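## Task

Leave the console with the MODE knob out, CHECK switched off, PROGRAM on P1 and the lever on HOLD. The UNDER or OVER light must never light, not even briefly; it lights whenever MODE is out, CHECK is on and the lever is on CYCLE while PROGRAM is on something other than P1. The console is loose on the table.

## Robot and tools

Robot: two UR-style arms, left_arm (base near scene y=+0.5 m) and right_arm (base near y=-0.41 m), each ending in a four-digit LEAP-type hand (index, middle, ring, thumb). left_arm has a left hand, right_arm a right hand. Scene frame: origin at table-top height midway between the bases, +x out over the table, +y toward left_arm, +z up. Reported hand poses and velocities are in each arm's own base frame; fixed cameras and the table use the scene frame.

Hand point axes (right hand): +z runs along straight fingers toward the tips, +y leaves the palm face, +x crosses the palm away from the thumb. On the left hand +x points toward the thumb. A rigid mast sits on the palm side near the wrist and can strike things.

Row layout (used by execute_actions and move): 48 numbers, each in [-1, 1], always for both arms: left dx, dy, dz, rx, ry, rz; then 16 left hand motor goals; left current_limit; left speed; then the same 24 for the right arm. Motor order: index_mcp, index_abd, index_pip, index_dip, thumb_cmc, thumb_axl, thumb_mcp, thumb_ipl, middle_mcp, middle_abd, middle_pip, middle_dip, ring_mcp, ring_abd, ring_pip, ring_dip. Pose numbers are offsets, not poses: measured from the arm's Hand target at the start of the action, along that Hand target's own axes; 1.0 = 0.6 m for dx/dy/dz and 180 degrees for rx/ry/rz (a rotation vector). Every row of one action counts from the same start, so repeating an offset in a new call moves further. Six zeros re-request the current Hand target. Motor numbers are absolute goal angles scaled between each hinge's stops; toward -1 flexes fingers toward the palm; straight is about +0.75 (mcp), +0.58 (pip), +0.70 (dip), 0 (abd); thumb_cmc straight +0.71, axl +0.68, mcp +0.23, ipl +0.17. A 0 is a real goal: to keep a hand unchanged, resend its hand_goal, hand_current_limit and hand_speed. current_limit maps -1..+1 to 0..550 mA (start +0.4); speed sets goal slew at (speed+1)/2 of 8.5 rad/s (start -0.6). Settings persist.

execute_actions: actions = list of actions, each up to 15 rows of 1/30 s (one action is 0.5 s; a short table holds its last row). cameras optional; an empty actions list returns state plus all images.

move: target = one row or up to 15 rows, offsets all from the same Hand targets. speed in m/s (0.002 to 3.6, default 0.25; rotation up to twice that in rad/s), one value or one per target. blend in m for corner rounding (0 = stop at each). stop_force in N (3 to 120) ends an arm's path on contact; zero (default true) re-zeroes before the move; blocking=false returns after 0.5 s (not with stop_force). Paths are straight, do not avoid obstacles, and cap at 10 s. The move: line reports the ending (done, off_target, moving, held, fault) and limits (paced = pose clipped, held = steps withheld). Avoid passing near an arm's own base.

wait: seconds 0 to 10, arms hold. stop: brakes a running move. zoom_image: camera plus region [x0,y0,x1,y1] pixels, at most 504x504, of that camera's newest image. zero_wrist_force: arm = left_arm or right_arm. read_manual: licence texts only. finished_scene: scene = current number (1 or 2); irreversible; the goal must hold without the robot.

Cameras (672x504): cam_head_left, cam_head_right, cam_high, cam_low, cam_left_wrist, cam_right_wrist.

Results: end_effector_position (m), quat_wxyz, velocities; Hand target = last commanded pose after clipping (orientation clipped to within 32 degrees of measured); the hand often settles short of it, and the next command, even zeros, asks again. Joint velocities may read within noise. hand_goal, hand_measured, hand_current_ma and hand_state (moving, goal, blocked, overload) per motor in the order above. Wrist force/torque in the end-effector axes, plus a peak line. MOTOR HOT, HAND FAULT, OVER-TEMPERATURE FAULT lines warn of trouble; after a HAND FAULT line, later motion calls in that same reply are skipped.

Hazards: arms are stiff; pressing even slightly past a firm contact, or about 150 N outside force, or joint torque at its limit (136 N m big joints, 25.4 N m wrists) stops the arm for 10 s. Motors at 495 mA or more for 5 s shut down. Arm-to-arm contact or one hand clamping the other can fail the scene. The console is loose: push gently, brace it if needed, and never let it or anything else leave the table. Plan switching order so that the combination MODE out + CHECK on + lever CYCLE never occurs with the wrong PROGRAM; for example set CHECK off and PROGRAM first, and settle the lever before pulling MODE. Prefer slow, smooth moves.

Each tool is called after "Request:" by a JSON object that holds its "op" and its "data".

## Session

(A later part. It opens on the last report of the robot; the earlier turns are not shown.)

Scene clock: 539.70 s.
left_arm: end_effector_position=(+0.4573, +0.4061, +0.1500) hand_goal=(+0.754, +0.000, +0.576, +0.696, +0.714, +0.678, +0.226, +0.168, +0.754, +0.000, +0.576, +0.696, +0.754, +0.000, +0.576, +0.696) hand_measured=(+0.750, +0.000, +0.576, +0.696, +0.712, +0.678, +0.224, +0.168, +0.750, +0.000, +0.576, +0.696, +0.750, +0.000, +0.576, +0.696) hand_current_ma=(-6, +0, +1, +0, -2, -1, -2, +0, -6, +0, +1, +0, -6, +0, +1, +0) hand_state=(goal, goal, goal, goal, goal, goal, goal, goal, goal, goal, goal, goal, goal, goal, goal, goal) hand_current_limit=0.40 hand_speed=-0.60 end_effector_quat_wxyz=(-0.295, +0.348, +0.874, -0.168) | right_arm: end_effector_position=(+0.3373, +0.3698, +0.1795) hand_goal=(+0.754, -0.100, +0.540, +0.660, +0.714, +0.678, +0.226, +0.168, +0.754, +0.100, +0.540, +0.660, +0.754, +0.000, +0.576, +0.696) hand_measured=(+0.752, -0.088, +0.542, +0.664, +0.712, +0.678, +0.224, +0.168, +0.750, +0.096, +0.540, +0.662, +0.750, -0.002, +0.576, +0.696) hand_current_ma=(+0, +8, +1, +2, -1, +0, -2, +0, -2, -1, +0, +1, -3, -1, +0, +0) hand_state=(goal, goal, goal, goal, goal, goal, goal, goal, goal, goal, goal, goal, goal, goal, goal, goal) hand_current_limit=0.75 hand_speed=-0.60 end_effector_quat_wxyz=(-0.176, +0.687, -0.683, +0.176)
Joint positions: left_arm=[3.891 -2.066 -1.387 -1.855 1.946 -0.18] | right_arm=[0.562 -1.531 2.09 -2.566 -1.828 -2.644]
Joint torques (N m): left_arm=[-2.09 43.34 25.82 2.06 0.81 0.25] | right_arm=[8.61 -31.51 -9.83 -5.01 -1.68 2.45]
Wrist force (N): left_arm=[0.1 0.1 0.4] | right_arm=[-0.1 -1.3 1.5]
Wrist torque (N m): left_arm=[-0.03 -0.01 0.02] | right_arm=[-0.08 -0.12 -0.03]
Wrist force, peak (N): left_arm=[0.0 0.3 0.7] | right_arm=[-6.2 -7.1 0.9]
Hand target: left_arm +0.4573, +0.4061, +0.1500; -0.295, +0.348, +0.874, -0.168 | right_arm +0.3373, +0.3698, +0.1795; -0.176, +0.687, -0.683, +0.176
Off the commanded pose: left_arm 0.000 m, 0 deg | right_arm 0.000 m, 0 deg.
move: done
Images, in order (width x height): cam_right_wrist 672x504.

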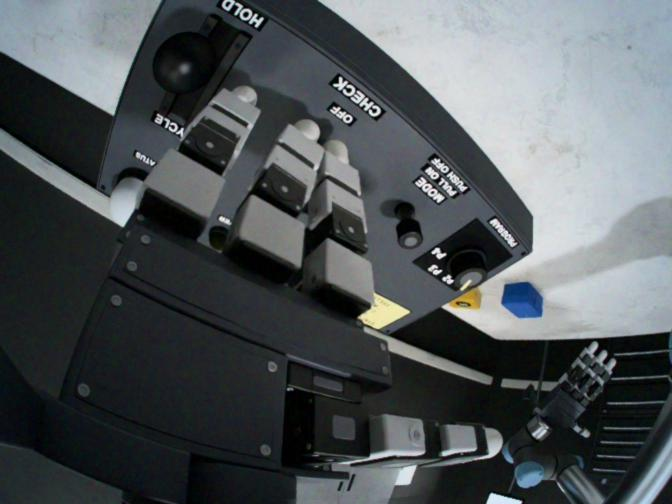

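Request:
{"op": "move", "data": {"target": [0,0,0,0,0,0, 0.754,0,0.576,0.696,0.714,0.678,0.226,0.168,0.754,0,0.576,0.696,0.754,0,0.576,0.696,0.4,-0.6, 0,-0.1,-0.12,0,0,0, 0.754,-0.1,0.54,0.66,0.714,0.678,0.226,0.168,0.754,0.1,0.54,0.66,0.754,0,0.576,0.696,0.75,-0.6], "speed": 0.12, "cameras": ["cam_right_wrist","cam_head_left"]}}

Request:
{"op": "zoom_image", "data": {"camera": "cam_right_wrist", "region": [230, 0, 530, 240]}}

Request:
{"op": "zoom_image", "data": {"camera": "cam_head_left", "region": [230, 135, 410, 245]}}

Scene clock: 549.43 s.
left_arm: end_effector_position=(+0.4573, +0.4061, +0.1500) hand_goal=(+0.754, +0.000, +0.576, +0.696, +0.714, +0.678, +0.226, +0.168, +0.754, +0.000, +0.576, +0.696, +0.754, +0.000, +0.576, +0.696) hand_measured=(+0.750, +0.000, +0.576, +0.696, +0.712, +0.678, +0.224, +0.168, +0.750, +0.000, +0.576, +0.696, +0.750, +0.000, +0.576, +0.696) hand_current_ma=(-6, +0, +1, +0, -2, -1, -2, +0, -6, +0, +1, +0, -6, +0, +1, +0) hand_state=(goal, goal, goal, goal, goal, goal, goal, goal, goal, goal, goal, goal, goal, goal, goal, goal) hand_current_limit=0.40 hand_speed=-0.60 end_effector_quat_wxyz=(-0.295, +0.348, +0.874, -0.168) | right_arm: end_effector_position=(+0.3551, +0.3700, +0.2715) hand_goal=(+0.754, -0.100, +0.540, +0.660, +0.714, +0.678, +0.226, +0.168, +0.754, +0.100, +0.540, +0.660, +0.754, +0.000, +0.576, +0.696) hand_measured=(+0.752, -0.088, +0.542, +0.664, +0.712, +0.678, +0.224, +0.168, +0.750, +0.096, +0.540, +0.662, +0.750, -0.002, +0.576, +0.696) hand_current_ma=(-1, +8, +1, +2, -1, +0, -2, +0, -3, -1, +0, +1, -3, -1, +0, +0) hand_state=(goal, goal, goal, goal, goal, goal, goal, goal, goal, goal, goal, goal, goal, goal, goal, goal) hand_current_limit=0.75 hand_speed=-0.60 end_effector_quat_wxyz=(-0.176, +0.687, -0.683, +0.176)
Joint positions: left_arm=[3.891 -2.066 -1.387 -1.855 1.946 -0.18] | right_arm=[0.541 -1.6 1.901 -2.314 -1.819 -2.663]
Joint torques (N m): left_arm=[-1.2 42.1 25.46 2.01 1.08 0.35] | right_arm=[-9.58 -31.38 -40.6 -0.58 0.69 -2.25]
Wrist force (N): left_arm=[0.0 0.1 0.2] | right_arm=[-0.1 -1.6 1.9]
Wrist torque (N m): left_arm=[0.00 0.01 0.00] | right_arm=[-0.15 -0.09 0.08]
Wrist force, peak (N): left_arm=[0.0 0.3 0.7] | right_arm=[0.1 -1.6 2.3]
Hand target: left_arm +0.4573, +0.4061, +0.1500; -0.295, +0.348, +0.874, -0.168 | right_arm +0.3551, +0.3700, +0.2715; -0.176, +0.687, -0.683, +0.176
Off the commanded pose: left_arm 0.000 m, 0 deg | right_arm 0.000 m, 0 deg.
move: done
Images, in order (width x height): cam_head_left 672x504, cam_right_wrist 672x504.

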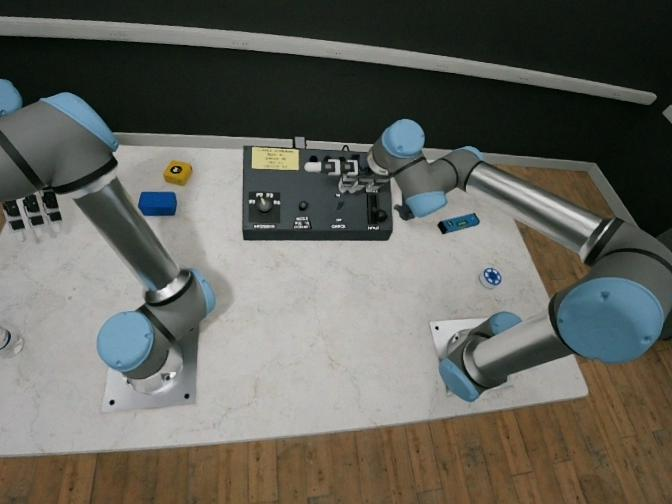

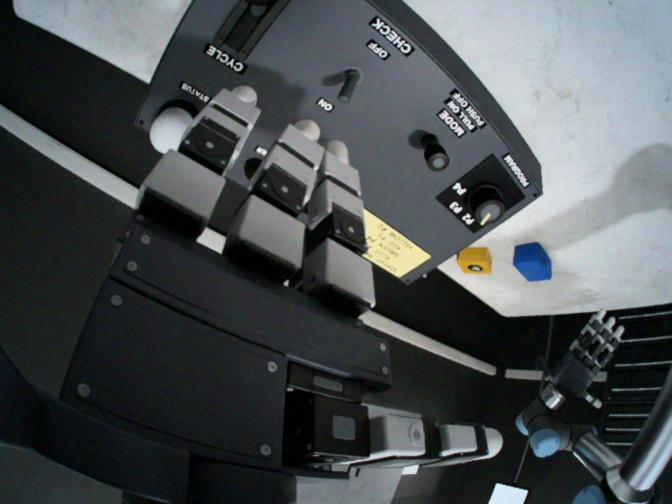

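Scaled by 1.680 from the camera's 672x504 image, which has a finer 960x720 frame.

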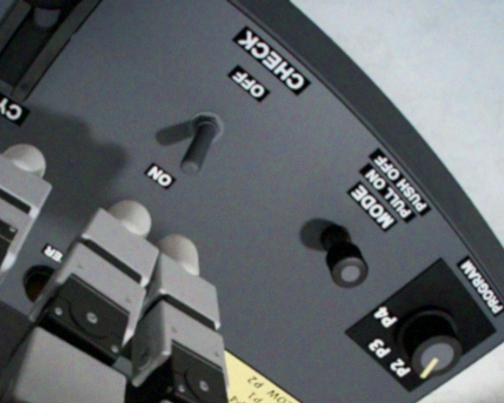

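Scaled by 2.800 from the camera's 672x504 image, which has a finer 960x720 frame.

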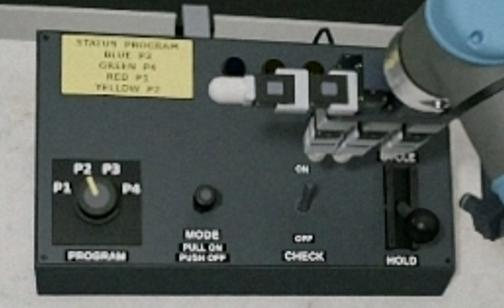

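Request:
{"op": "move", "data": {"target": [0,0,0,0,0,0, 0.754,0,0.576,0.696,0.714,0.678,0.226,0.168,0.754,0,0.576,0.696,0.754,0,0.576,0.696,0.4,-0.6, 0.0125,-0.015,0.12,0,0,0, 0.754,-0.12,0.52,0.65,0.714,0.678,0.226,0.168,0.754,0.12,0.52,0.65,0.754,0,0.576,0.696,0.75,-0.6], "speed": 0.08, "stop_force": 6, "cameras": ["cam_right_wrist"]}}

Request:
{"op": "zoom_image", "data": {"camera": "cam_right_wrist", "region": [230, 0, 530, 240]}}

Scene clock: 590.87 s.
left_arm: end_effector_position=(+0.4573, +0.4061, +0.1500) hand_goal=(+0.754, +0.000, +0.576, +0.696, +0.714, +0.678, +0.226, +0.168, +0.754, +0.000, +0.576, +0.696, +0.754, +0.000, +0.576, +0.696) hand_measured=(+0.750, +0.000, +0.576, +0.696, +0.712, +0.678, +0.224, +0.168, +0.750, +0.000, +0.576, +0.696, +0.750, +0.000, +0.576, +0.696) hand_current_ma=(-6, +0, +1, +0, -2, -1, -2, +0, -6, +0, +1, +0, -6, +0, +1, +0) hand_state=(goal, goal, goal, goal, goal, goal, goal, goal, goal, goal, goal, goal, goal, goal, goal, goal) hand_current_limit=0.40 hand_speed=-0.60 end_effector_quat_wxyz=(-0.295, +0.348, +0.874, -0.168) | right_arm: end_effector_position=(+0.3978, +0.3627, +0.2128) hand_goal=(+0.754, -0.120, +0.520, +0.650, +0.714, +0.678, +0.226, +0.168, +0.754, +0.120, +0.520, +0.650, +0.754, +0.000, +0.576, +0.696) hand_measured=(+0.752, -0.092, +0.522, +0.654, +0.712, +0.678, +0.224, +0.168, +0.750, +0.098, +0.520, +0.652, +0.750, -0.002, +0.576, +0.696) hand_current_ma=(-1, +32, +1, +1, -1, +0, -2, +0, -3, -22, +0, +1, -3, -1, +0, +0) hand_state=(goal, blocked, goal, goal, goal, goal, goal, goal, goal, blocked, goal, goal, goal, goal, goal, goal) hand_current_limit=0.75 hand_speed=-0.60 end_effector_quat_wxyz=(-0.176, +0.687, -0.683, +0.176)
Joint positions: left_arm=[3.891 -2.066 -1.387 -1.855 1.946 -0.18] | right_arm=[0.482 -1.483 1.944 -2.487 -1.794 -2.718]
Joint torques (N m): left_arm=[-3.81 43.24 26.09 1.97 0.84 0.32] | right_arm=[-9.8 -18.59 -10.51 -4.9 0.99 -2.35]
Wrist force (N): left_arm=[0.1 0.3 0.5] | right_arm=[-0.1 -1.2 1.8]
Wrist torque (N m): left_arm=[-0.01 -0.01 0.01] | right_arm=[-0.10 -0.10 0.11]
Wrist force, peak (N): left_arm=[-0.1 0.1 0.7] | right_arm=[-0.1 -1.7 2.4]
Hand target: left_arm +0.4573, +0.4061, +0.1500; -0.295, +0.348, +0.874, -0.168 | right_arm +0.3978, +0.3627, +0.2128; -0.176, +0.687, -0.683, +0.176
Off the commanded pose: left_arm 0.000 m, 0 deg | right_arm 0.000 m, 0 deg.
move: done
Images, in order (width x height): cam_right_wrist 672x504.

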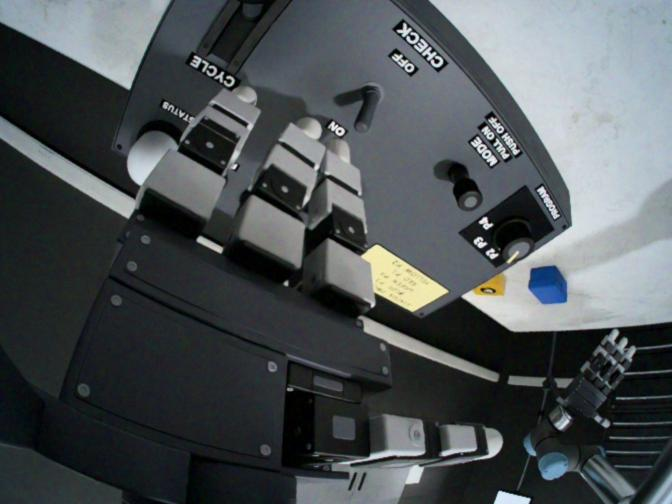

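Scaled by 1.680 from the camera's 672x504 image, which has a finer 960x720 frame.

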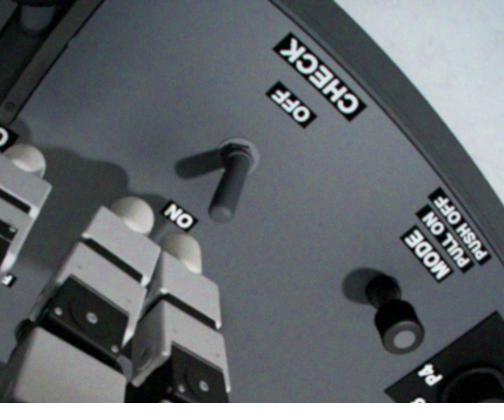

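Request:
{"op": "move", "data": {"target": [0,0,0,0,0,0, 0.754,0,0.576,0.696,0.714,0.678,0.226,0.168,0.754,0,0.576,0.696,0.754,0,0.576,0.696,0.4,-0.6, 0,0.12,0,0,0,0, 0.754,-0.12,0.52,0.65,0.714,0.678,0.226,0.168,0.754,0.12,0.52,0.65,0.754,0,0.576,0.696,0.75,-0.6], "speed": 0.03, "stop_force": 15, "cameras": ["cam_right_wrist"]}}

Request:
{"op": "zoom_image", "data": {"camera": "cam_right_wrist", "region": [230, 0, 530, 240]}}

Scene clock: 601.77 s.
left_arm: end_effector_position=(+0.4573, +0.4061, +0.1500) hand_goal=(+0.754, +0.000, +0.576, +0.696, +0.714, +0.678, +0.226, +0.168, +0.754, +0.000, +0.576, +0.696, +0.754, +0.000, +0.576, +0.696) hand_measured=(+0.750, +0.000, +0.576, +0.696, +0.712, +0.678, +0.224, +0.168, +0.750, +0.000, +0.576, +0.696, +0.750, +0.000, +0.576, +0.696) hand_current_ma=(-6, +0, +1, +0, -2, -1, -2, +0, -6, +0, +1, +0, -6, +0, +1, +0) hand_state=(goal, goal, goal, goal, goal, goal, goal, goal, goal, goal, goal, goal, goal, goal, goal, goal) hand_current_limit=0.40 hand_speed=-0.60 end_effector_quat_wxyz=(-0.295, +0.348, +0.874, -0.168) | right_arm: end_effector_position=(+0.3347, +0.3623, +0.1781) hand_goal=(+0.754, -0.120, +0.520, +0.650, +0.714, +0.678, +0.226, +0.168, +0.754, +0.120, +0.520, +0.650, +0.754, +0.000, +0.576, +0.696) hand_measured=(+0.866, -0.102, +0.604, +0.700, +0.712, +0.678, +0.224, +0.168, +0.742, +0.116, +0.514, +0.648, +0.750, -0.002, +0.576, +0.696) hand_current_ma=(+339, +17, +201, +90, -1, +0, -2, +0, -12, -1, -3, -1, -3, -1, +0, +0) hand_state=(blocked, goal, blocked, blocked, goal, goal, goal, goal, goal, goal, goal, goal, goal, goal, goal, goal) hand_current_limit=0.75 hand_speed=-0.60 end_effector_quat_wxyz=(-0.176, +0.687, -0.683, +0.176)
Joint positions: left_arm=[3.891 -2.066 -1.387 -1.855 1.946 -0.18] | right_arm=[0.55 -1.546 2.11 -2.575 -1.823 -2.655]
Joint torques (N m): left_arm=[-1.87 43.34 26.28 1.88 0.89 0.5] | right_arm=[11.97 -29.19 -4.01 -3.18 -1.16 1.95]
Wrist force (N): left_arm=[0.1 -0.2 0.8] | right_arm=[-0.6 -8.9 1.8]
Wrist torque (N m): left_arm=[-0.09 0.01 0.02] | right_arm=[0.39 -0.18 -0.03]
Wrist force, peak (N): left_arm=[0.1 -0.2 0.8] | right_arm=[-0.9 -9.6 -1.0]
Hand target: left_arm +0.4573, +0.4061, +0.1500; -0.295, +0.348, +0.874, -0.168 | right_arm +0.3347, +0.3623, +0.1781; -0.176, +0.687, -0.683, +0.176
Off the commanded pose: left_arm 0.000 m, 0 deg | right_arm 0.000 m, 0 deg.
move: done
Images, in order (width x height): cam_right_wrist 672x504.

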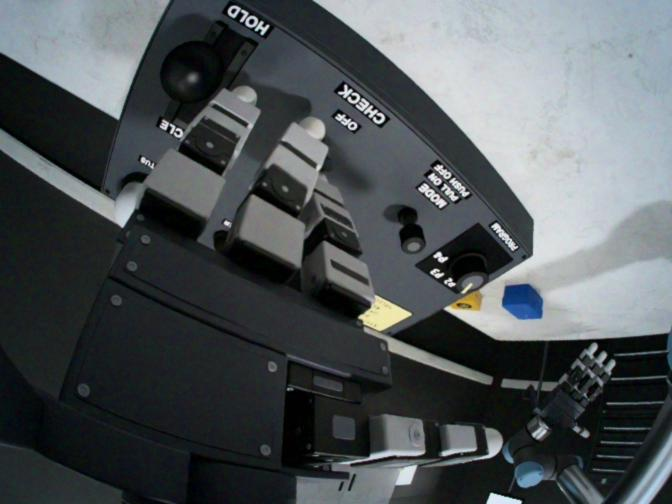

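Scaled by 1.680 from the camera's 672x504 image, which has a finer 960x720 frame.

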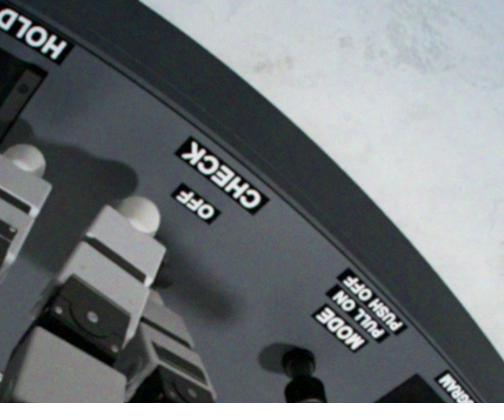

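Request:
{"op": "move", "data": {"target": [0,0,0,0,0,0, 0.754,0,0.576,0.696,0.714,0.678,0.226,0.168,0.754,0,0.576,0.696,0.754,0,0.576,0.696,0.4,-0.6, 0,0.035,0,0,0,0, 0.754,-0.12,0.52,0.65,0.714,0.678,0.226,0.168,0.754,0.12,0.52,0.65,0.754,0,0.576,0.696,0.75,-0.6], "speed": 0.03, "stop_force": 15, "zero": false, "cameras": ["cam_right_wrist"]}}

Request:
{"op": "zoom_image", "data": {"camera": "cam_right_wrist", "region": [230, 0, 530, 240]}}

Scene clock: 612.60 s.
left_arm: end_effector_position=(+0.4573, +0.4061, +0.1500) hand_goal=(+0.754, +0.000, +0.576, +0.696, +0.714, +0.678, +0.226, +0.168, +0.754, +0.000, +0.576, +0.696, +0.754, +0.000, +0.576, +0.696) hand_measured=(+0.750, +0.000, +0.576, +0.696, +0.712, +0.678, +0.224, +0.168, +0.750, +0.000, +0.576, +0.696, +0.750, +0.000, +0.576, +0.696) hand_current_ma=(-6, +0, +1, +0, -2, -1, -2, +0, -6, +0, +1, +0, -6, +0, +1, +0) hand_state=(goal, goal, goal, goal, goal, goal, goal, goal, goal, goal, goal, goal, goal, goal, goal, goal) hand_current_limit=0.40 hand_speed=-0.60 end_effector_quat_wxyz=(-0.295, +0.348, +0.874, -0.168) | right_arm: end_effector_position=(+0.3163, +0.3622, +0.1679) hand_goal=(+0.754, -0.120, +0.520, +0.650, +0.714, +0.678, +0.226, +0.168, +0.754, +0.120, +0.520, +0.650, +0.754, +0.000, +0.576, +0.696) hand_measured=(+0.966, -0.114, +0.626, +0.712, +0.712, +0.678, +0.224, +0.168, +0.742, +0.116, +0.514, +0.648, +0.750, -0.002, +0.576, +0.696) hand_current_ma=(+481, +3, +285, +126, -1, +0, -2, +0, -12, -1, -3, -1, -3, -1, +0, +0) hand_state=(blocked, goal, blocked, blocked, goal, goal, goal, goal, goal, goal, goal, goal, goal, goal, goal, goal) hand_current_limit=0.75 hand_speed=-0.60 end_effector_quat_wxyz=(-0.176, +0.687, -0.683, +0.176)
Joint positions: left_arm=[3.891 -2.066 -1.387 -1.855 1.946 -0.18] | right_arm=[0.573 -1.562 2.155 -2.599 -1.833 -2.634]
Joint torques (N m): left_arm=[-2.03 43.17 25.52 2.11 0.85 0.31] | right_arm=[11.31 -29.11 -4.01 -2.74 -0.57 2.07]
Wrist force (N): left_arm=[0.2 0.0 0.3] | right_arm=[0.1 -11.5 1.8]
Wrist torque (N m): left_arm=[-0.03 -0.01 0.02] | right_arm=[0.49 -0.10 0.02]
Wrist force, peak (N): left_arm=[0.1 0.2 0.8] | right_arm=[0.1 -11.7 1.8]
Hand target: left_arm +0.4573, +0.4061, +0.1500; -0.295, +0.348, +0.874, -0.168 | right_arm +0.3163, +0.3622, +0.1679; -0.176, +0.687, -0.683, +0.176
Off the commanded pose: left_arm 0.000 m, 0 deg | right_arm 0.000 m, 0 deg.
move: done
Images, in order (width x height): cam_right_wrist 672x504.

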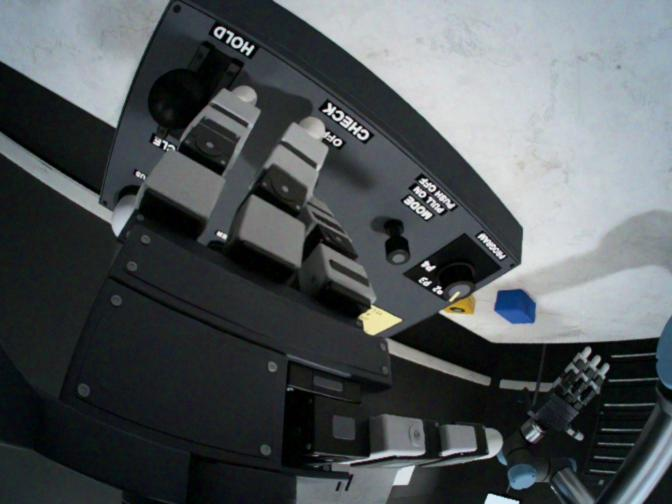

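Scaled by 1.680 from the camera's 672x504 image, which has a finer 960x720 frame.

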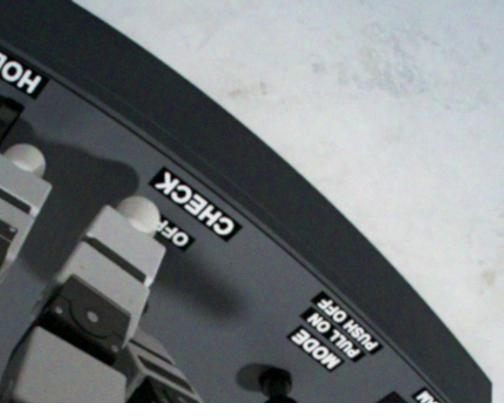

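Request:
{"op": "move", "data": {"target": [0,0,0,0,0,0, 0.754,0,0.576,0.696,0.714,0.678,0.226,0.168,0.754,0,0.576,0.696,0.754,0,0.576,0.696,0.4,-0.6, 0,0.035,0,0,0,0, 0.754,-0.12,0.52,0.65,0.714,0.678,0.226,0.168,0.754,0.12,0.52,0.65,0.754,0,0.576,0.696,0.75,-0.6], "speed": 0.02, "stop_force": 22, "zero": false, "cameras": ["cam_right_wrist"]}}

Request:
{"op": "zoom_image", "data": {"camera": "cam_right_wrist", "region": [230, 0, 530, 240]}}

Scene clock: 661.33 s.
left_arm: end_effector_position=(+0.4573, +0.4061, +0.1500) hand_goal=(+0.754, +0.000, +0.576, +0.696, +0.714, +0.678, +0.226, +0.168, +0.754, +0.000, +0.576, +0.696, +0.754, +0.000, +0.576, +0.696) hand_measured=(+0.750, +0.000, +0.576, +0.696, +0.712, +0.678, +0.224, +0.168, +0.750, +0.000, +0.576, +0.696, +0.750, +0.000, +0.576, +0.696) hand_current_ma=(-6, +0, +1, +0, -2, -1, -2, +0, -6, +0, +1, +0, -6, +0, +1, +0) hand_state=(goal, goal, goal, goal, goal, goal, goal, goal, goal, goal, goal, goal, goal, goal, goal, goal) hand_current_limit=0.40 hand_speed=-0.60 end_effector_quat_wxyz=(-0.295, +0.348, +0.874, -0.168) | right_arm: end_effector_position=(+0.2979, +0.3621, +0.1578) hand_goal=(+0.754, -0.120, +0.520, +0.650, +0.714, +0.678, +0.226, +0.168, +0.754, +0.120, +0.520, +0.650, +0.754, +0.000, +0.576, +0.696) hand_measured=(+0.988, -0.180, +0.746, +0.734, +0.712, +0.678, +0.224, +0.168, +0.742, +0.116, +0.514, +0.648, +0.750, -0.002, +0.576, +0.696) hand_current_ma=(+481, -99, +481, +204, -1, +0, -2, +0, -12, -1, -3, -1, -3, -1, +0, +0) hand_state=(blocked, blocked, blocked, blocked, goal, goal, goal, goal, goal, goal, goal, goal, goal, goal, goal, goal) hand_current_limit=0.75 hand_speed=-0.60 end_effector_quat_wxyz=(-0.176, +0.687, -0.683, +0.176)
Joint positions: left_arm=[3.891 -2.066 -1.387 -1.855 1.946 -0.18] | right_arm=[0.597 -1.575 2.199 -2.623 -1.843 -2.611]
Joint torques (N m): left_arm=[-2.37 44.38 24.96 2.11 1.08 0.22] | right_arm=[11.89 -24.74 -2.46 -2.49 0.3 1.8]
Wrist force (N): left_arm=[0.3 0.2 0.4] | right_arm=[3.5 -11.0 -3.0]
Wrist torque (N m): left_arm=[-0.02 -0.03 0.02] | right_arm=[1.06 0.22 0.46]
Wrist force, peak (N): left_arm=[0.5 0.2 0.6] | right_arm=[0.8 -15.7 -0.4]
Hand target: left_arm +0.4573, +0.4061, +0.1500; -0.295, +0.348, +0.874, -0.168 | right_arm +0.2979, +0.3621, +0.1578; -0.176, +0.687, -0.683, +0.176
Off the commanded pose: left_arm 0.000 m, 0 deg | right_arm 0.000 m, 0 deg.
move: done
Images, in order (width x height): cam_right_wrist 672x504.

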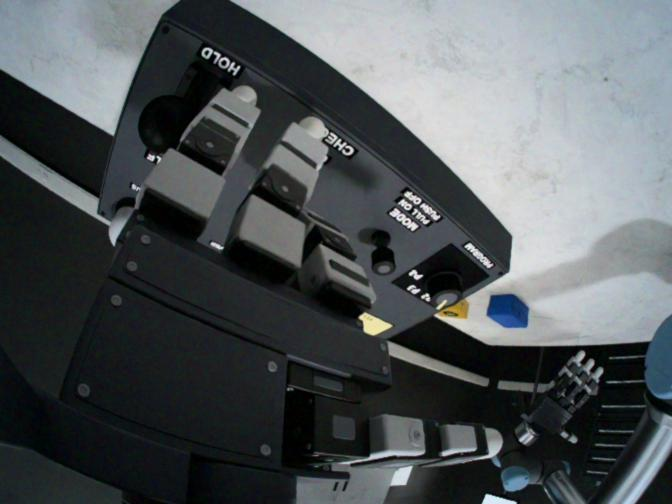

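Scaled by 1.680 from the camera's 672x504 image, which has a finer 960x720 frame.

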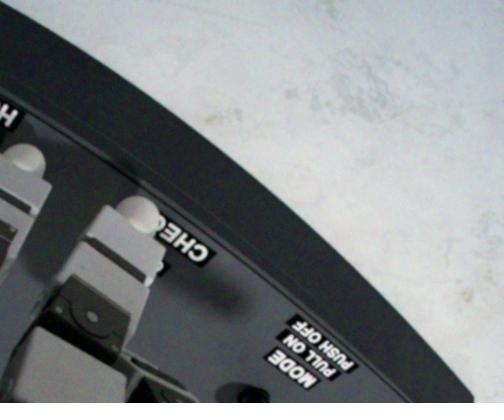

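Request:
{"op": "wait", "data": {"seconds": 0.3, "cameras": ["cam_head_left","cam_high","cam_low"]}}

Request:
{"op": "zoom_image", "data": {"camera": "cam_head_left", "region": [230, 135, 410, 245]}}

Request:
{"op": "zoom_image", "data": {"camera": "cam_high", "region": [200, 180, 440, 390]}}

Scene clock: 666.57 s.
left_arm: end_effector_position=(+0.4573, +0.4061, +0.1500) hand_goal=(+0.754, +0.000, +0.576, +0.696, +0.714, +0.678, +0.226, +0.168, +0.754, +0.000, +0.576, +0.696, +0.754, +0.000, +0.576, +0.696) hand_measured=(+0.750, +0.000, +0.576, +0.696, +0.712, +0.678, +0.224, +0.168, +0.750, +0.000, +0.576, +0.696, +0.750, +0.000, +0.576, +0.696) hand_current_ma=(-6, +0, +1, +0, -2, -1, -2, +0, -6, +0, +1, +0, -6, +0, +1, +0) hand_state=(goal, goal, goal, goal, goal, goal, goal, goal, goal, goal, goal, goal, goal, goal, goal, goal) hand_current_limit=0.40 hand_speed=-0.60 end_effector_quat_wxyz=(-0.295, +0.348, +0.874, -0.168) | right_arm: end_effector_position=(+0.2979, +0.3621, +0.1578) hand_goal=(+0.754, -0.120, +0.520, +0.650, +0.714, +0.678, +0.226, +0.168, +0.754, +0.120, +0.520, +0.650, +0.754, +0.000, +0.576, +0.696) hand_measured=(+0.988, -0.180, +0.746, +0.734, +0.712, +0.678, +0.224, +0.168, +0.742, +0.116, +0.514, +0.648, +0.750, -0.002, +0.576, +0.696) hand_current_ma=(+481, -99, +481, +204, -1, +0, -2, +0, -12, -1, -3, -1, -3, -1, +0, +0) hand_state=(blocked, blocked, blocked, blocked, goal, goal, goal, goal, goal, goal, goal, goal, goal, goal, goal, goal) hand_current_limit=0.75 hand_speed=-0.60 end_effector_quat_wxyz=(-0.176, +0.687, -0.683, +0.176)
Joint positions: left_arm=[3.891 -2.066 -1.387 -1.855 1.946 -0.18] | right_arm=[0.597 -1.575 2.199 -2.623 -1.843 -2.611]
Joint torques (N m): left_arm=[-3.46 43.26 25.65 2.14 0.97 0.35] | right_arm=[12.3 -24.38 -3.68 -2.7 0.45 2.01]
Wrist force (N): left_arm=[0.2 0.2 0.3] | right_arm=[3.5 -11.0 -2.9]
Wrist torque (N m): left_arm=[0.01 -0.02 0.02] | right_arm=[1.06 0.23 0.45]
Wrist force, peak (N): left_arm=[0.0 0.4 0.7] | right_arm=[3.7 -11.3 -2.9]
Hand target: left_arm +0.4573, +0.4061, +0.1500; -0.295, +0.348, +0.874, -0.168 | right_arm +0.2979, +0.3621, +0.1578; -0.176, +0.687, -0.683, +0.176
Off the commanded pose: left_arm 0.000 m, 0 deg | right_arm 0.000 m, 0 deg.
wait: 0.30 s; at rest from the start
Images, in order (width x height): cam_head_left 672x504, cam_high 672x504, cam_low 672x504.

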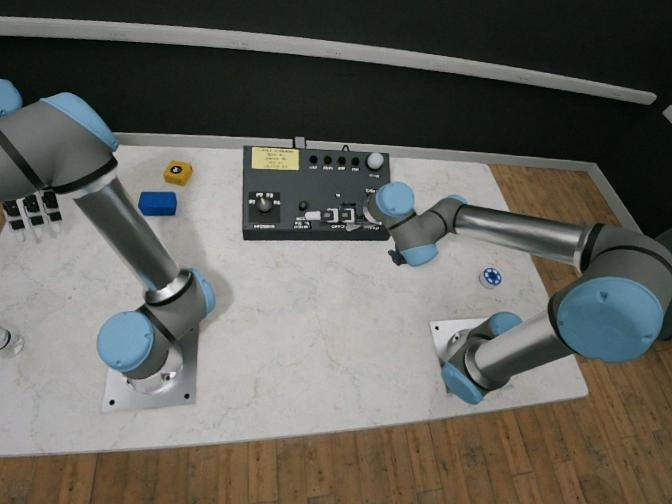

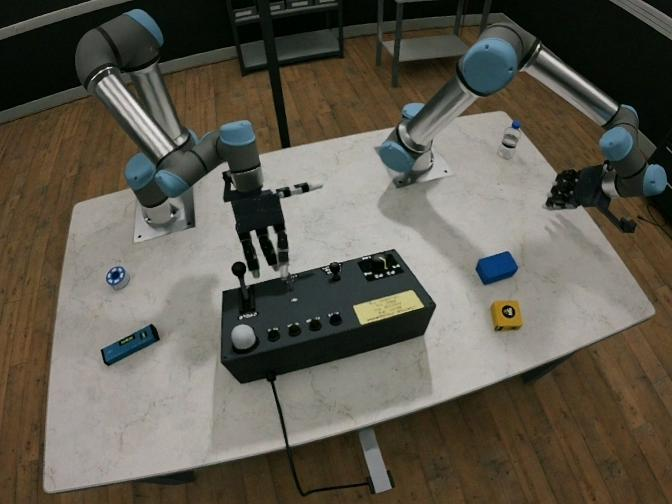

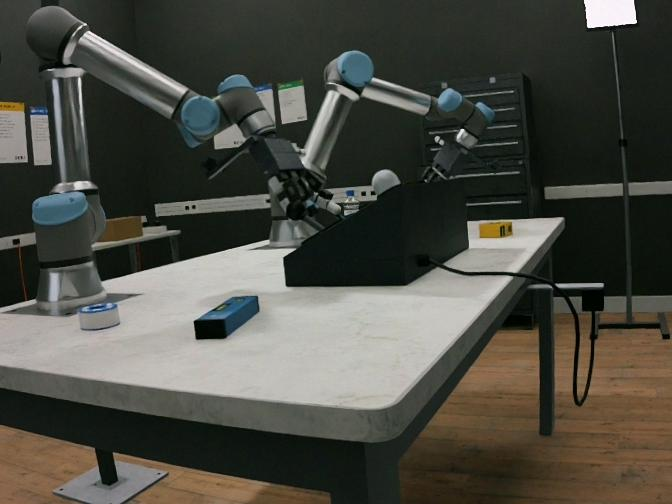

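Scaled by 2.800 from the camera's 672x504 image, which has a finer 960x720 frame.

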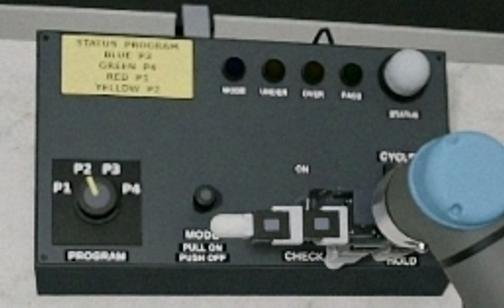

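Scaled by 2.100 from the camera's 672x504 image, which has a finer 960x720 frame.

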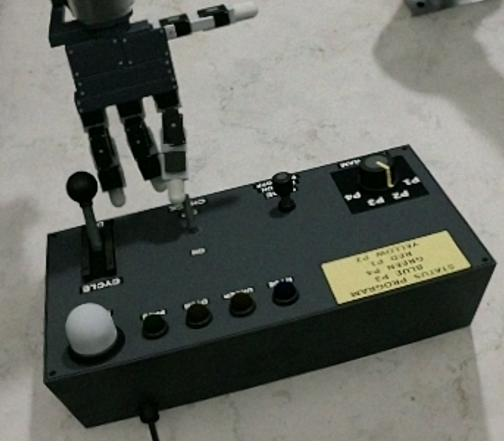

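Request:
{"op": "zoom_image", "data": {"camera": "cam_high", "region": [250, 240, 350, 320]}}

Scaled by 5.040 from the camera's 672x504 image, which has a finer 960x720 frame.

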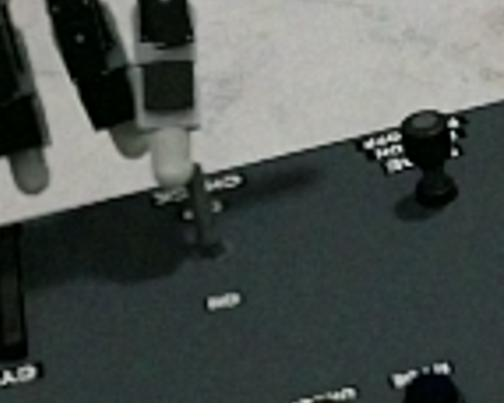

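Request:
{"op": "move", "data": {"target": [[0,0,0,0,0,0, 0.754,0,0.576,0.696,0.714,0.678,0.226,0.168,0.754,0,0.576,0.696,0.754,0,0.576,0.696,0.4,-0.6, 0.02,-0.01,-0.09,0,0,0, 0.754,-0.12,0.52,0.65,0.714,0.678,0.226,0.168,0.754,0.12,0.52,0.65,0.754,0,0.576,0.696,0.75,-0.6],[0,0,0,0,0,0, 0.754,0,0.576,0.696,0.714,0.678,0.226,0.168,0.754,0,0.576,0.696,0.754,0,0.576,0.696,0.4,-0.6, 0.02,-0.15,-0.18,0,0,0, 0.754,-0.12,0.52,0.65,0.714,0.678,0.226,0.168,0.754,0.12,0.52,0.65,0.754,0,0.576,0.696,0.75,-0.6]], "speed": 0.06, "blend": 0.01, "cameras": ["cam_right_wrist","cam_head_left","cam_high"]}}

Request:
{"op": "zoom_image", "data": {"camera": "cam_right_wrist", "region": [230, 0, 530, 240]}}

Request:
{"op": "zoom_image", "data": {"camera": "cam_high", "region": [250, 240, 350, 320]}}

Scene clock: 689.17 s.
left_arm: end_effector_position=(+0.4573, +0.4061, +0.1500) hand_goal=(+0.754, +0.000, +0.576, +0.696, +0.714, +0.678, +0.226, +0.168, +0.754, +0.000, +0.576, +0.696, +0.754, +0.000, +0.576, +0.696) hand_measured=(+0.750, +0.000, +0.576, +0.696, +0.712, +0.678, +0.224, +0.168, +0.750, +0.000, +0.576, +0.696, +0.750, +0.000, +0.576, +0.696) hand_current_ma=(-6, +0, +1, +0, -2, -1, -2, +0, -6, +0, +1, +0, -6, +0, +1, +0) hand_state=(goal, goal, goal, goal, goal, goal, goal, goal, goal, goal, goal, goal, goal, goal, goal, goal) hand_current_limit=0.40 hand_speed=-0.60 end_effector_quat_wxyz=(-0.295, +0.348, +0.874, -0.168) | right_arm: end_effector_position=(+0.3247, +0.3503, +0.2958) hand_goal=(+0.754, -0.120, +0.520, +0.650, +0.714, +0.678, +0.226, +0.168, +0.754, +0.120, +0.520, +0.650, +0.754, +0.000, +0.576, +0.696) hand_measured=(+0.760, -0.098, +0.528, +0.656, +0.712, +0.678, +0.224, +0.168, +0.728, +0.096, +0.506, +0.646, +0.744, +0.002, +0.574, +0.696) hand_current_ma=(+4, +22, +6, +4, -1, +0, -2, +0, -38, -25, -13, -2, -8, +1, -1, +0) hand_state=(goal, blocked, goal, goal, goal, goal, goal, goal, blocked, blocked, goal, goal, goal, goal, goal, goal) hand_current_limit=0.75 hand_speed=-0.60 end_effector_quat_wxyz=(-0.176, +0.687, -0.683, +0.176)
Joint positions: left_arm=[3.891 -2.066 -1.387 -1.855 1.946 -0.18] | right_arm=[0.538 -1.704 1.932 -2.241 -1.818 -2.666]
Joint torques (N m): left_arm=[-3.8 44.58 25.74 2.31 0.98 0.3] | right_arm=[-9.6 -10.43 -41.28 -0.53 0.71 -2.4]
Wrist force (N): left_arm=[-0.2 0.0 0.4] | right_arm=[-0.2 -1.3 1.6]
Wrist torque (N m): left_arm=[-0.03 0.03 -0.01] | right_arm=[-0.09 -0.08 0.15]
Wrist force, peak (N): left_arm=[0.0 0.5 0.7] | right_arm=[3.6 -11.4 -3.0]
Hand target: left_arm +0.4573, +0.4061, +0.1500; -0.295, +0.348, +0.874, -0.168 | right_arm +0.3248, +0.3503, +0.2958; -0.176, +0.687, -0.683, +0.176
Off the commanded pose: left_arm 0.000 m, 0 deg | right_arm 0.000 m, 0 deg.
move: done
Images, in order (width x height): cam_head_left 672x504, cam_high 672x504, cam_right_wrist 672x504.

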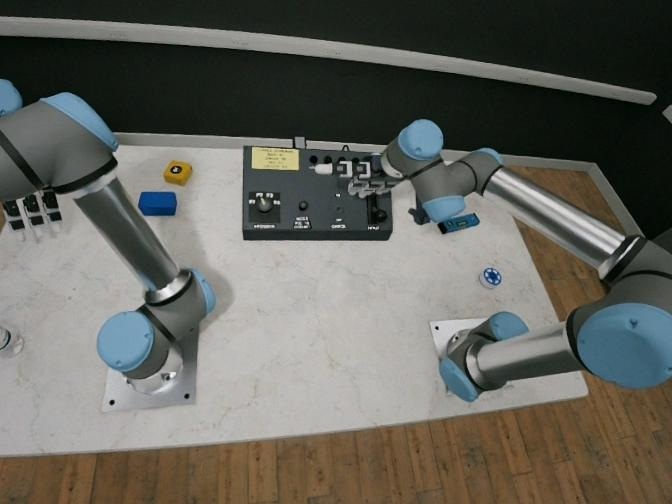

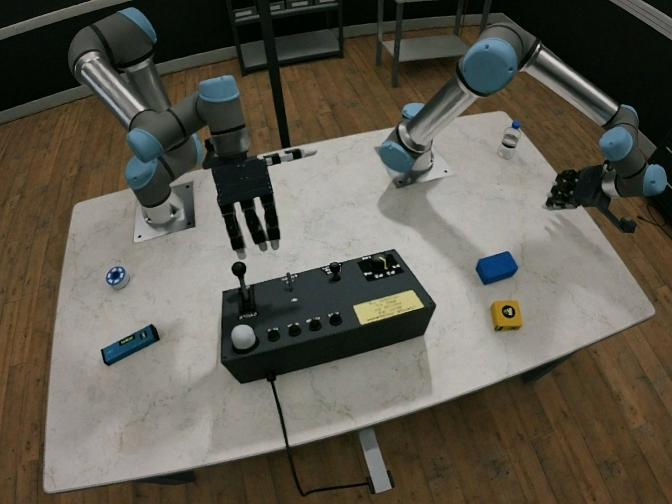

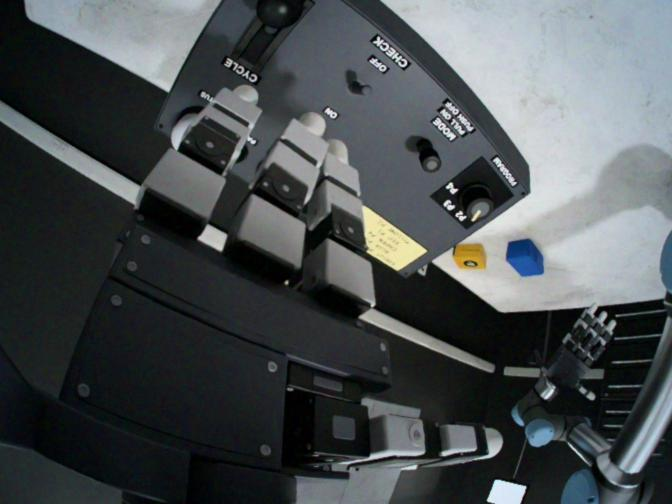

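Scaled by 1.680 from the camera's 672x504 image, which has a finer 960x720 frame.

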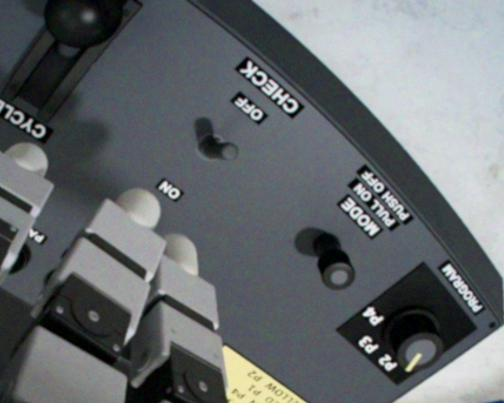

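Scaled by 5.040 from the camera's 672x504 image, which has a finer 960x720 frame.

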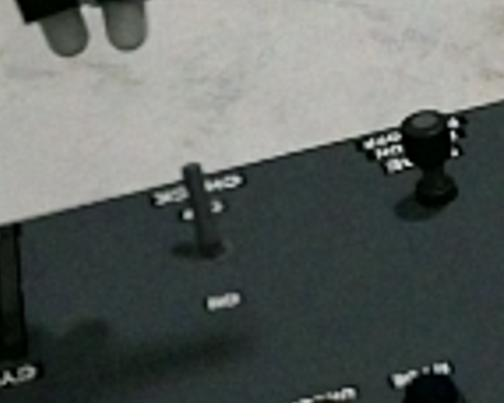

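Request:
{"op": "move", "data": {"target": [0,0,0,0,0,0, 0.754,0,0.576,0.696,0.714,0.678,0.226,0.168,0.754,0,0.576,0.696,0.754,0,0.576,0.696,0.4,-0.6, -0.4978,0.03,0.068,0,0,0.1667, 0.754,0.16,0.576,0.696,0.714,0.678,0.226,0.168,0.754,-0.16,0.576,0.696,0.8,-0.16,0.576,0.696,0.75,-0.6], "speed": 0.2, "cameras": ["cam_right_wrist","cam_head_left","cam_high"]}}

Request:
{"op": "zoom_image", "data": {"camera": "cam_right_wrist", "region": [230, 0, 530, 240]}}

Request:
{"op": "zoom_image", "data": {"camera": "cam_high", "region": [320, 200, 440, 320]}}

Scene clock: 746.63 s.
left_arm: end_effector_position=(+0.4573, +0.4061, +0.1500) hand_goal=(+0.754, +0.000, +0.576, +0.696, +0.714, +0.678, +0.226, +0.168, +0.754, +0.000, +0.576, +0.696, +0.754, +0.000, +0.576, +0.696) hand_measured=(+0.750, +0.000, +0.576, +0.696, +0.712, +0.678, +0.224, +0.168, +0.750, +0.000, +0.576, +0.696, +0.750, +0.000, +0.576, +0.696) hand_current_ma=(-6, +0, +1, +0, -2, -1, -2, +0, -6, +0, +1, +0, -6, +0, +1, +0) hand_state=(goal, goal, goal, goal, goal, goal, goal, goal, goal, goal, goal, goal, goal, goal, goal, goal) hand_current_limit=0.40 hand_speed=-0.60 end_effector_quat_wxyz=(-0.295, +0.348, +0.874, -0.168) | right_arm: end_effector_position=(+0.3267, +0.6489, +0.2513) hand_goal=(+0.754, +0.160, +0.576, +0.696, +0.714, +0.678, +0.226, +0.168, +0.754, -0.160, +0.576, +0.696, +0.800, -0.160, +0.576, +0.696) hand_measured=(+0.752, +0.156, +0.570, +0.692, +0.712, +0.678, +0.224, +0.168, +0.742, -0.158, +0.570, +0.692, +0.784, -0.158, +0.574, +0.696) hand_current_ma=(-1, -2, -3, -1, -1, +0, -2, +0, -11, +1, -3, -1, -17, +1, -1, +0) hand_state=(goal, goal, goal, goal, goal, goal, goal, goal, goal, goal, goal, goal, goal, goal, goal, goal) hand_current_limit=0.75 hand_speed=-0.60 end_effector_quat_wxyz=(+0.216, -0.487, +0.837, -0.124)
Joint positions: left_arm=[3.891 -2.066 -1.387 -1.855 1.946 -0.18] | right_arm=[0.93 -1.186 1.457 -2.163 -1.966 -1.759]
Joint torques (N m): left_arm=[-3.26 45.26 25.58 2.36 1.11 0.34] | right_arm=[8.52 -34.73 -39.54 -0.9 -2.17 2.38]
Wrist force (N): left_arm=[0.1 0.3 0.5] | right_arm=[-0.8 -1.7 1.8]
Wrist torque (N m): left_arm=[-0.01 0.00 0.01] | right_arm=[-0.17 -0.14 -0.12]
Wrist force, peak (N): left_arm=[-0.2 0.4 0.8] | right_arm=[-1.0 -1.8 2.2]
Hand target: left_arm +0.4573, +0.4061, +0.1500; -0.295, +0.348, +0.874, -0.168 | right_arm +0.3267, +0.6490, +0.2513; +0.216, -0.487, +0.837, -0.124
Off the commanded pose: left_arm 0.000 m, 0 deg | right_arm 0.000 m, 0 deg.
move: done
Images, in order (width x height): cam_head_left 672x504, cam_high 672x504, cam_right_wrist 672x504.

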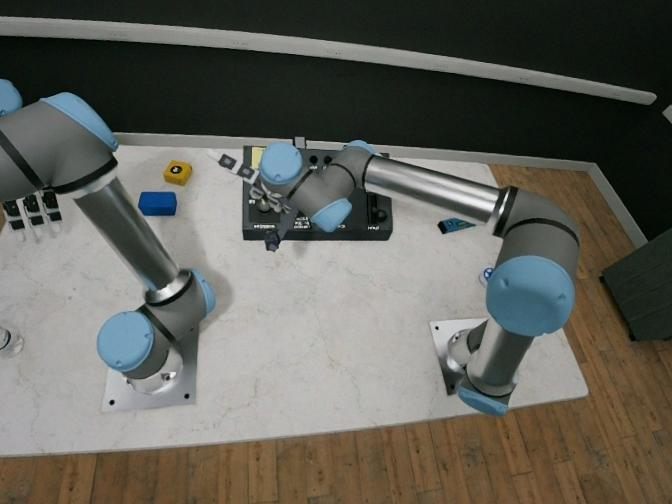

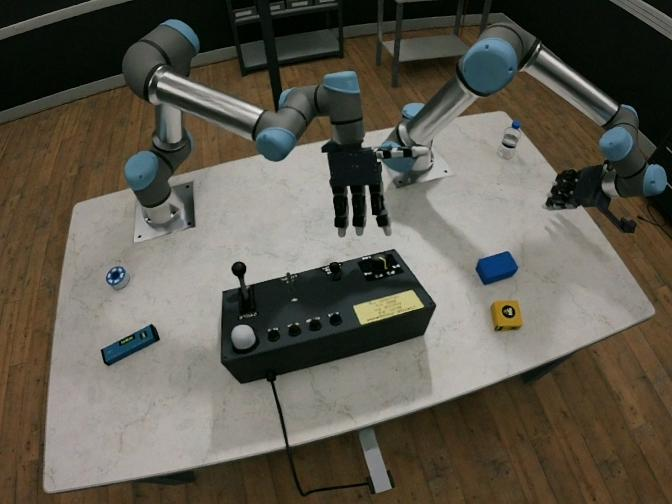

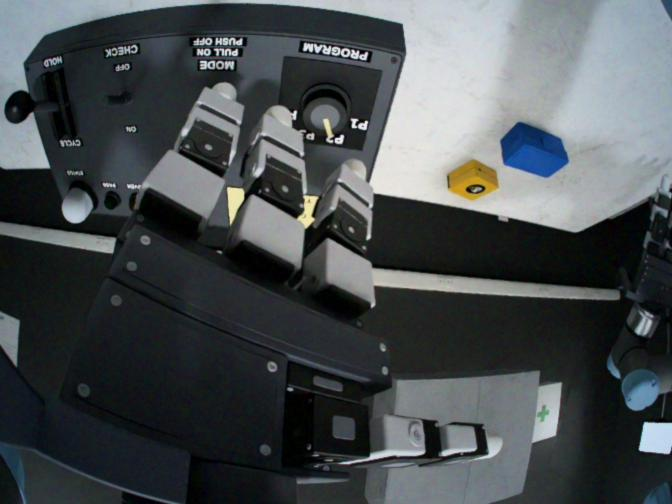

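Scaled by 1.680 from the camera's 672x504 image, which has a finer 960x720 frame.

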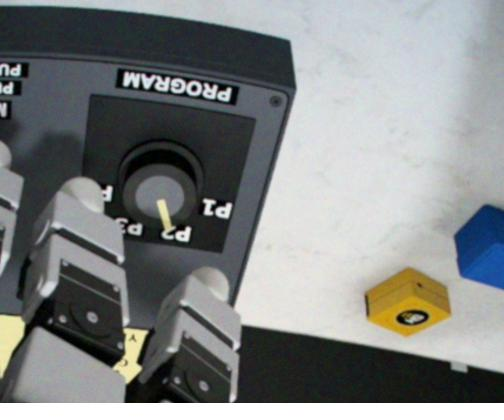

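Scaled by 4.200 from the camera's 672x504 image, which has a finer 960x720 frame.

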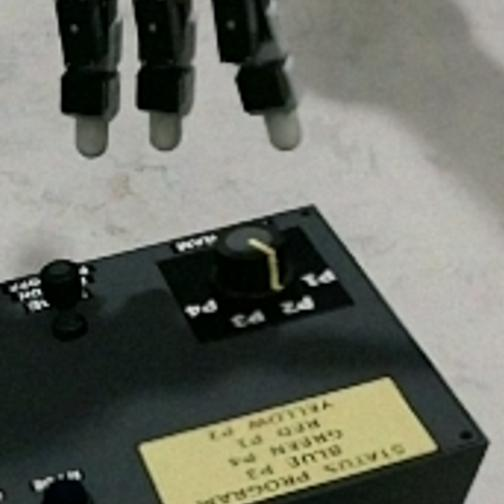

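Request:
{"op": "move", "data": {"target": [0,0,0,0,0,0, 0.754,0,0.576,0.696,0.714,0.678,0.226,0.168,0.754,0,0.576,0.696,0.754,0,0.576,0.696,0.4,-0.6, -0.0167,-0.005,0.07,0,0,0, 0.754,0.16,0.576,0.696,0.714,0.678,0.226,0.168,0.754,-0.16,0.576,0.696,0.8,-0.16,0.576,0.696,0.75,-0.6], "speed": 0.08, "stop_force": 5, "cameras": ["cam_right_wrist","cam_high"]}}

Request:
{"op": "zoom_image", "data": {"camera": "cam_right_wrist", "region": [230, 0, 530, 240]}}

Request:
{"op": "zoom_image", "data": {"camera": "cam_high", "region": [320, 200, 440, 320]}}

Scene clock: 761.90 s.
left_arm: end_effector_position=(+0.4573, +0.4061, +0.1500) hand_goal=(+0.754, +0.000, +0.576, +0.696, +0.714, +0.678, +0.226, +0.168, +0.754, +0.000, +0.576, +0.696, +0.754, +0.000, +0.576, +0.696) hand_measured=(+0.750, +0.000, +0.576, +0.696, +0.712, +0.678, +0.224, +0.168, +0.750, +0.000, +0.576, +0.696, +0.750, +0.000, +0.576, +0.696) hand_current_ma=(-6, +0, +1, +0, -2, -1, -2, +0, -6, +0, +1, +0, -6, +0, +1, +0) hand_state=(goal, goal, goal, goal, goal, goal, goal, goal, goal, goal, goal, goal, goal, goal, goal, goal) hand_current_limit=0.40 hand_speed=-0.60 end_effector_quat_wxyz=(-0.295, +0.348, +0.874, -0.168) | right_arm: end_effector_position=(+0.3536, +0.6563, +0.2181) hand_goal=(+0.754, +0.160, +0.576, +0.696, +0.714, +0.678, +0.226, +0.168, +0.754, -0.160, +0.576, +0.696, +0.800, -0.160, +0.576, +0.696) hand_measured=(+0.752, +0.156, +0.570, +0.692, +0.712, +0.678, +0.224, +0.168, +0.742, -0.158, +0.570, +0.692, +0.784, -0.158, +0.574, +0.696) hand_current_ma=(-1, -2, -3, -1, -1, +0, -2, +0, -10, +1, -3, -1, -17, +1, -1, +0) hand_state=(goal, goal, goal, goal, goal, goal, goal, goal, goal, goal, goal, goal, goal, goal, goal, goal) hand_current_limit=0.75 hand_speed=-0.60 end_effector_quat_wxyz=(+0.216, -0.487, +0.837, -0.124)
Joint positions: left_arm=[3.891 -2.066 -1.387 -1.855 1.946 -0.18] | right_arm=[0.904 -1.118 1.45 -2.233 -1.958 -1.786]
Joint torques (N m): left_arm=[-3.33 45.37 26.14 2.36 1.04 0.37] | right_arm=[-9.45 -37.08 -40.6 -5 0.43 -2.24]
Wrist force (N): left_arm=[-0.2 0.0 0.5] | right_arm=[-1.3 -1.3 1.6]
Wrist torque (N m): left_arm=[-0.05 0.05 -0.01] | right_arm=[-0.12 -0.12 0.05]
Wrist force, peak (N): left_arm=[0.1 0.1 0.8] | right_arm=[-1.3 -1.7 2.3]
Hand target: left_arm +0.4573, +0.4061, +0.1500; -0.295, +0.348, +0.874, -0.168 | right_arm +0.3536, +0.6563, +0.2181; +0.216, -0.487, +0.837, -0.124
Off the commanded pose: left_arm 0.000 m, 0 deg | right_arm 0.000 m, 0 deg.
move: done
Images, in order (width x height): cam_high 672x504, cam_right_wrist 672x504.

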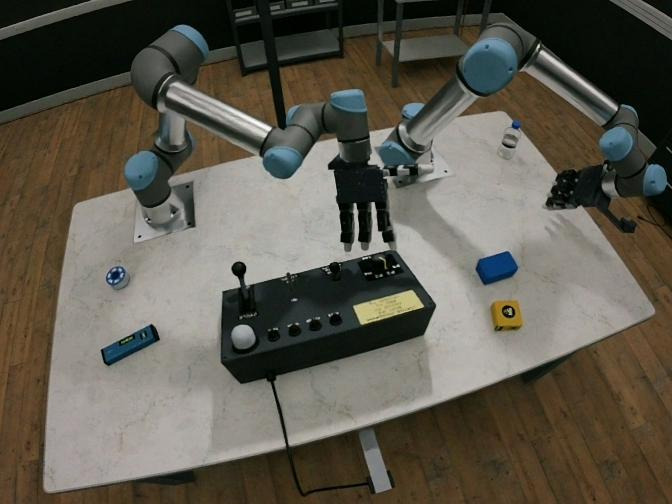

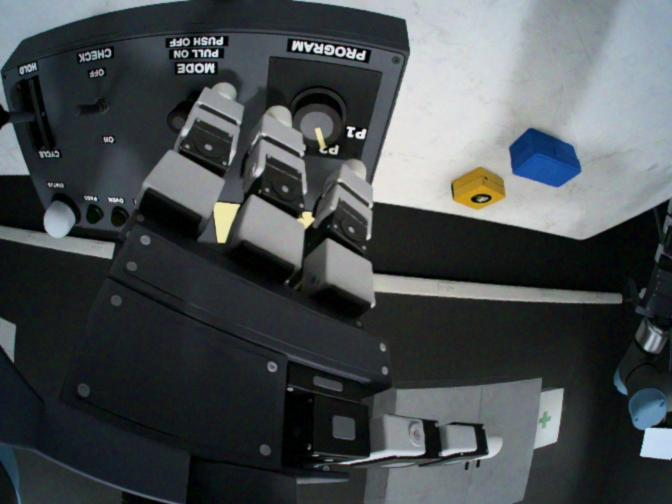

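Scaled by 1.680 from the camera's 672x504 image, which has a finer 960x720 frame.

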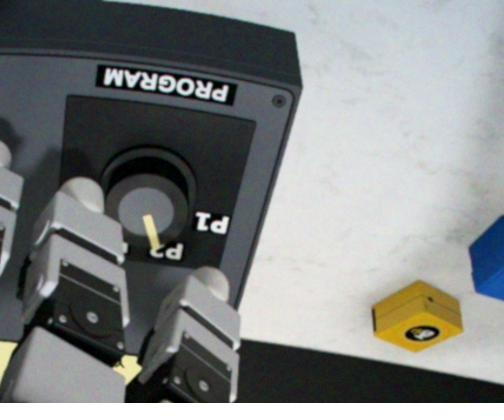

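Scaled by 4.200 from the camera's 672x504 image, which has a finer 960x720 frame.

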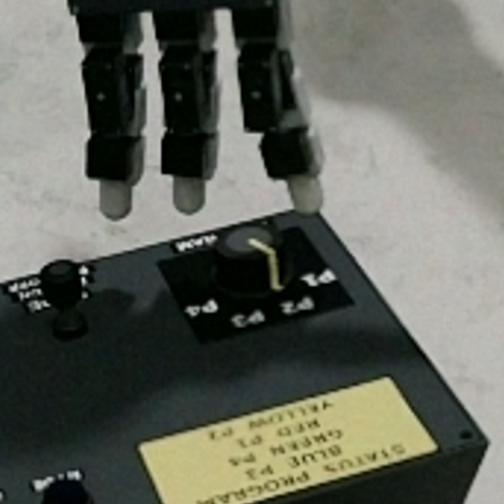

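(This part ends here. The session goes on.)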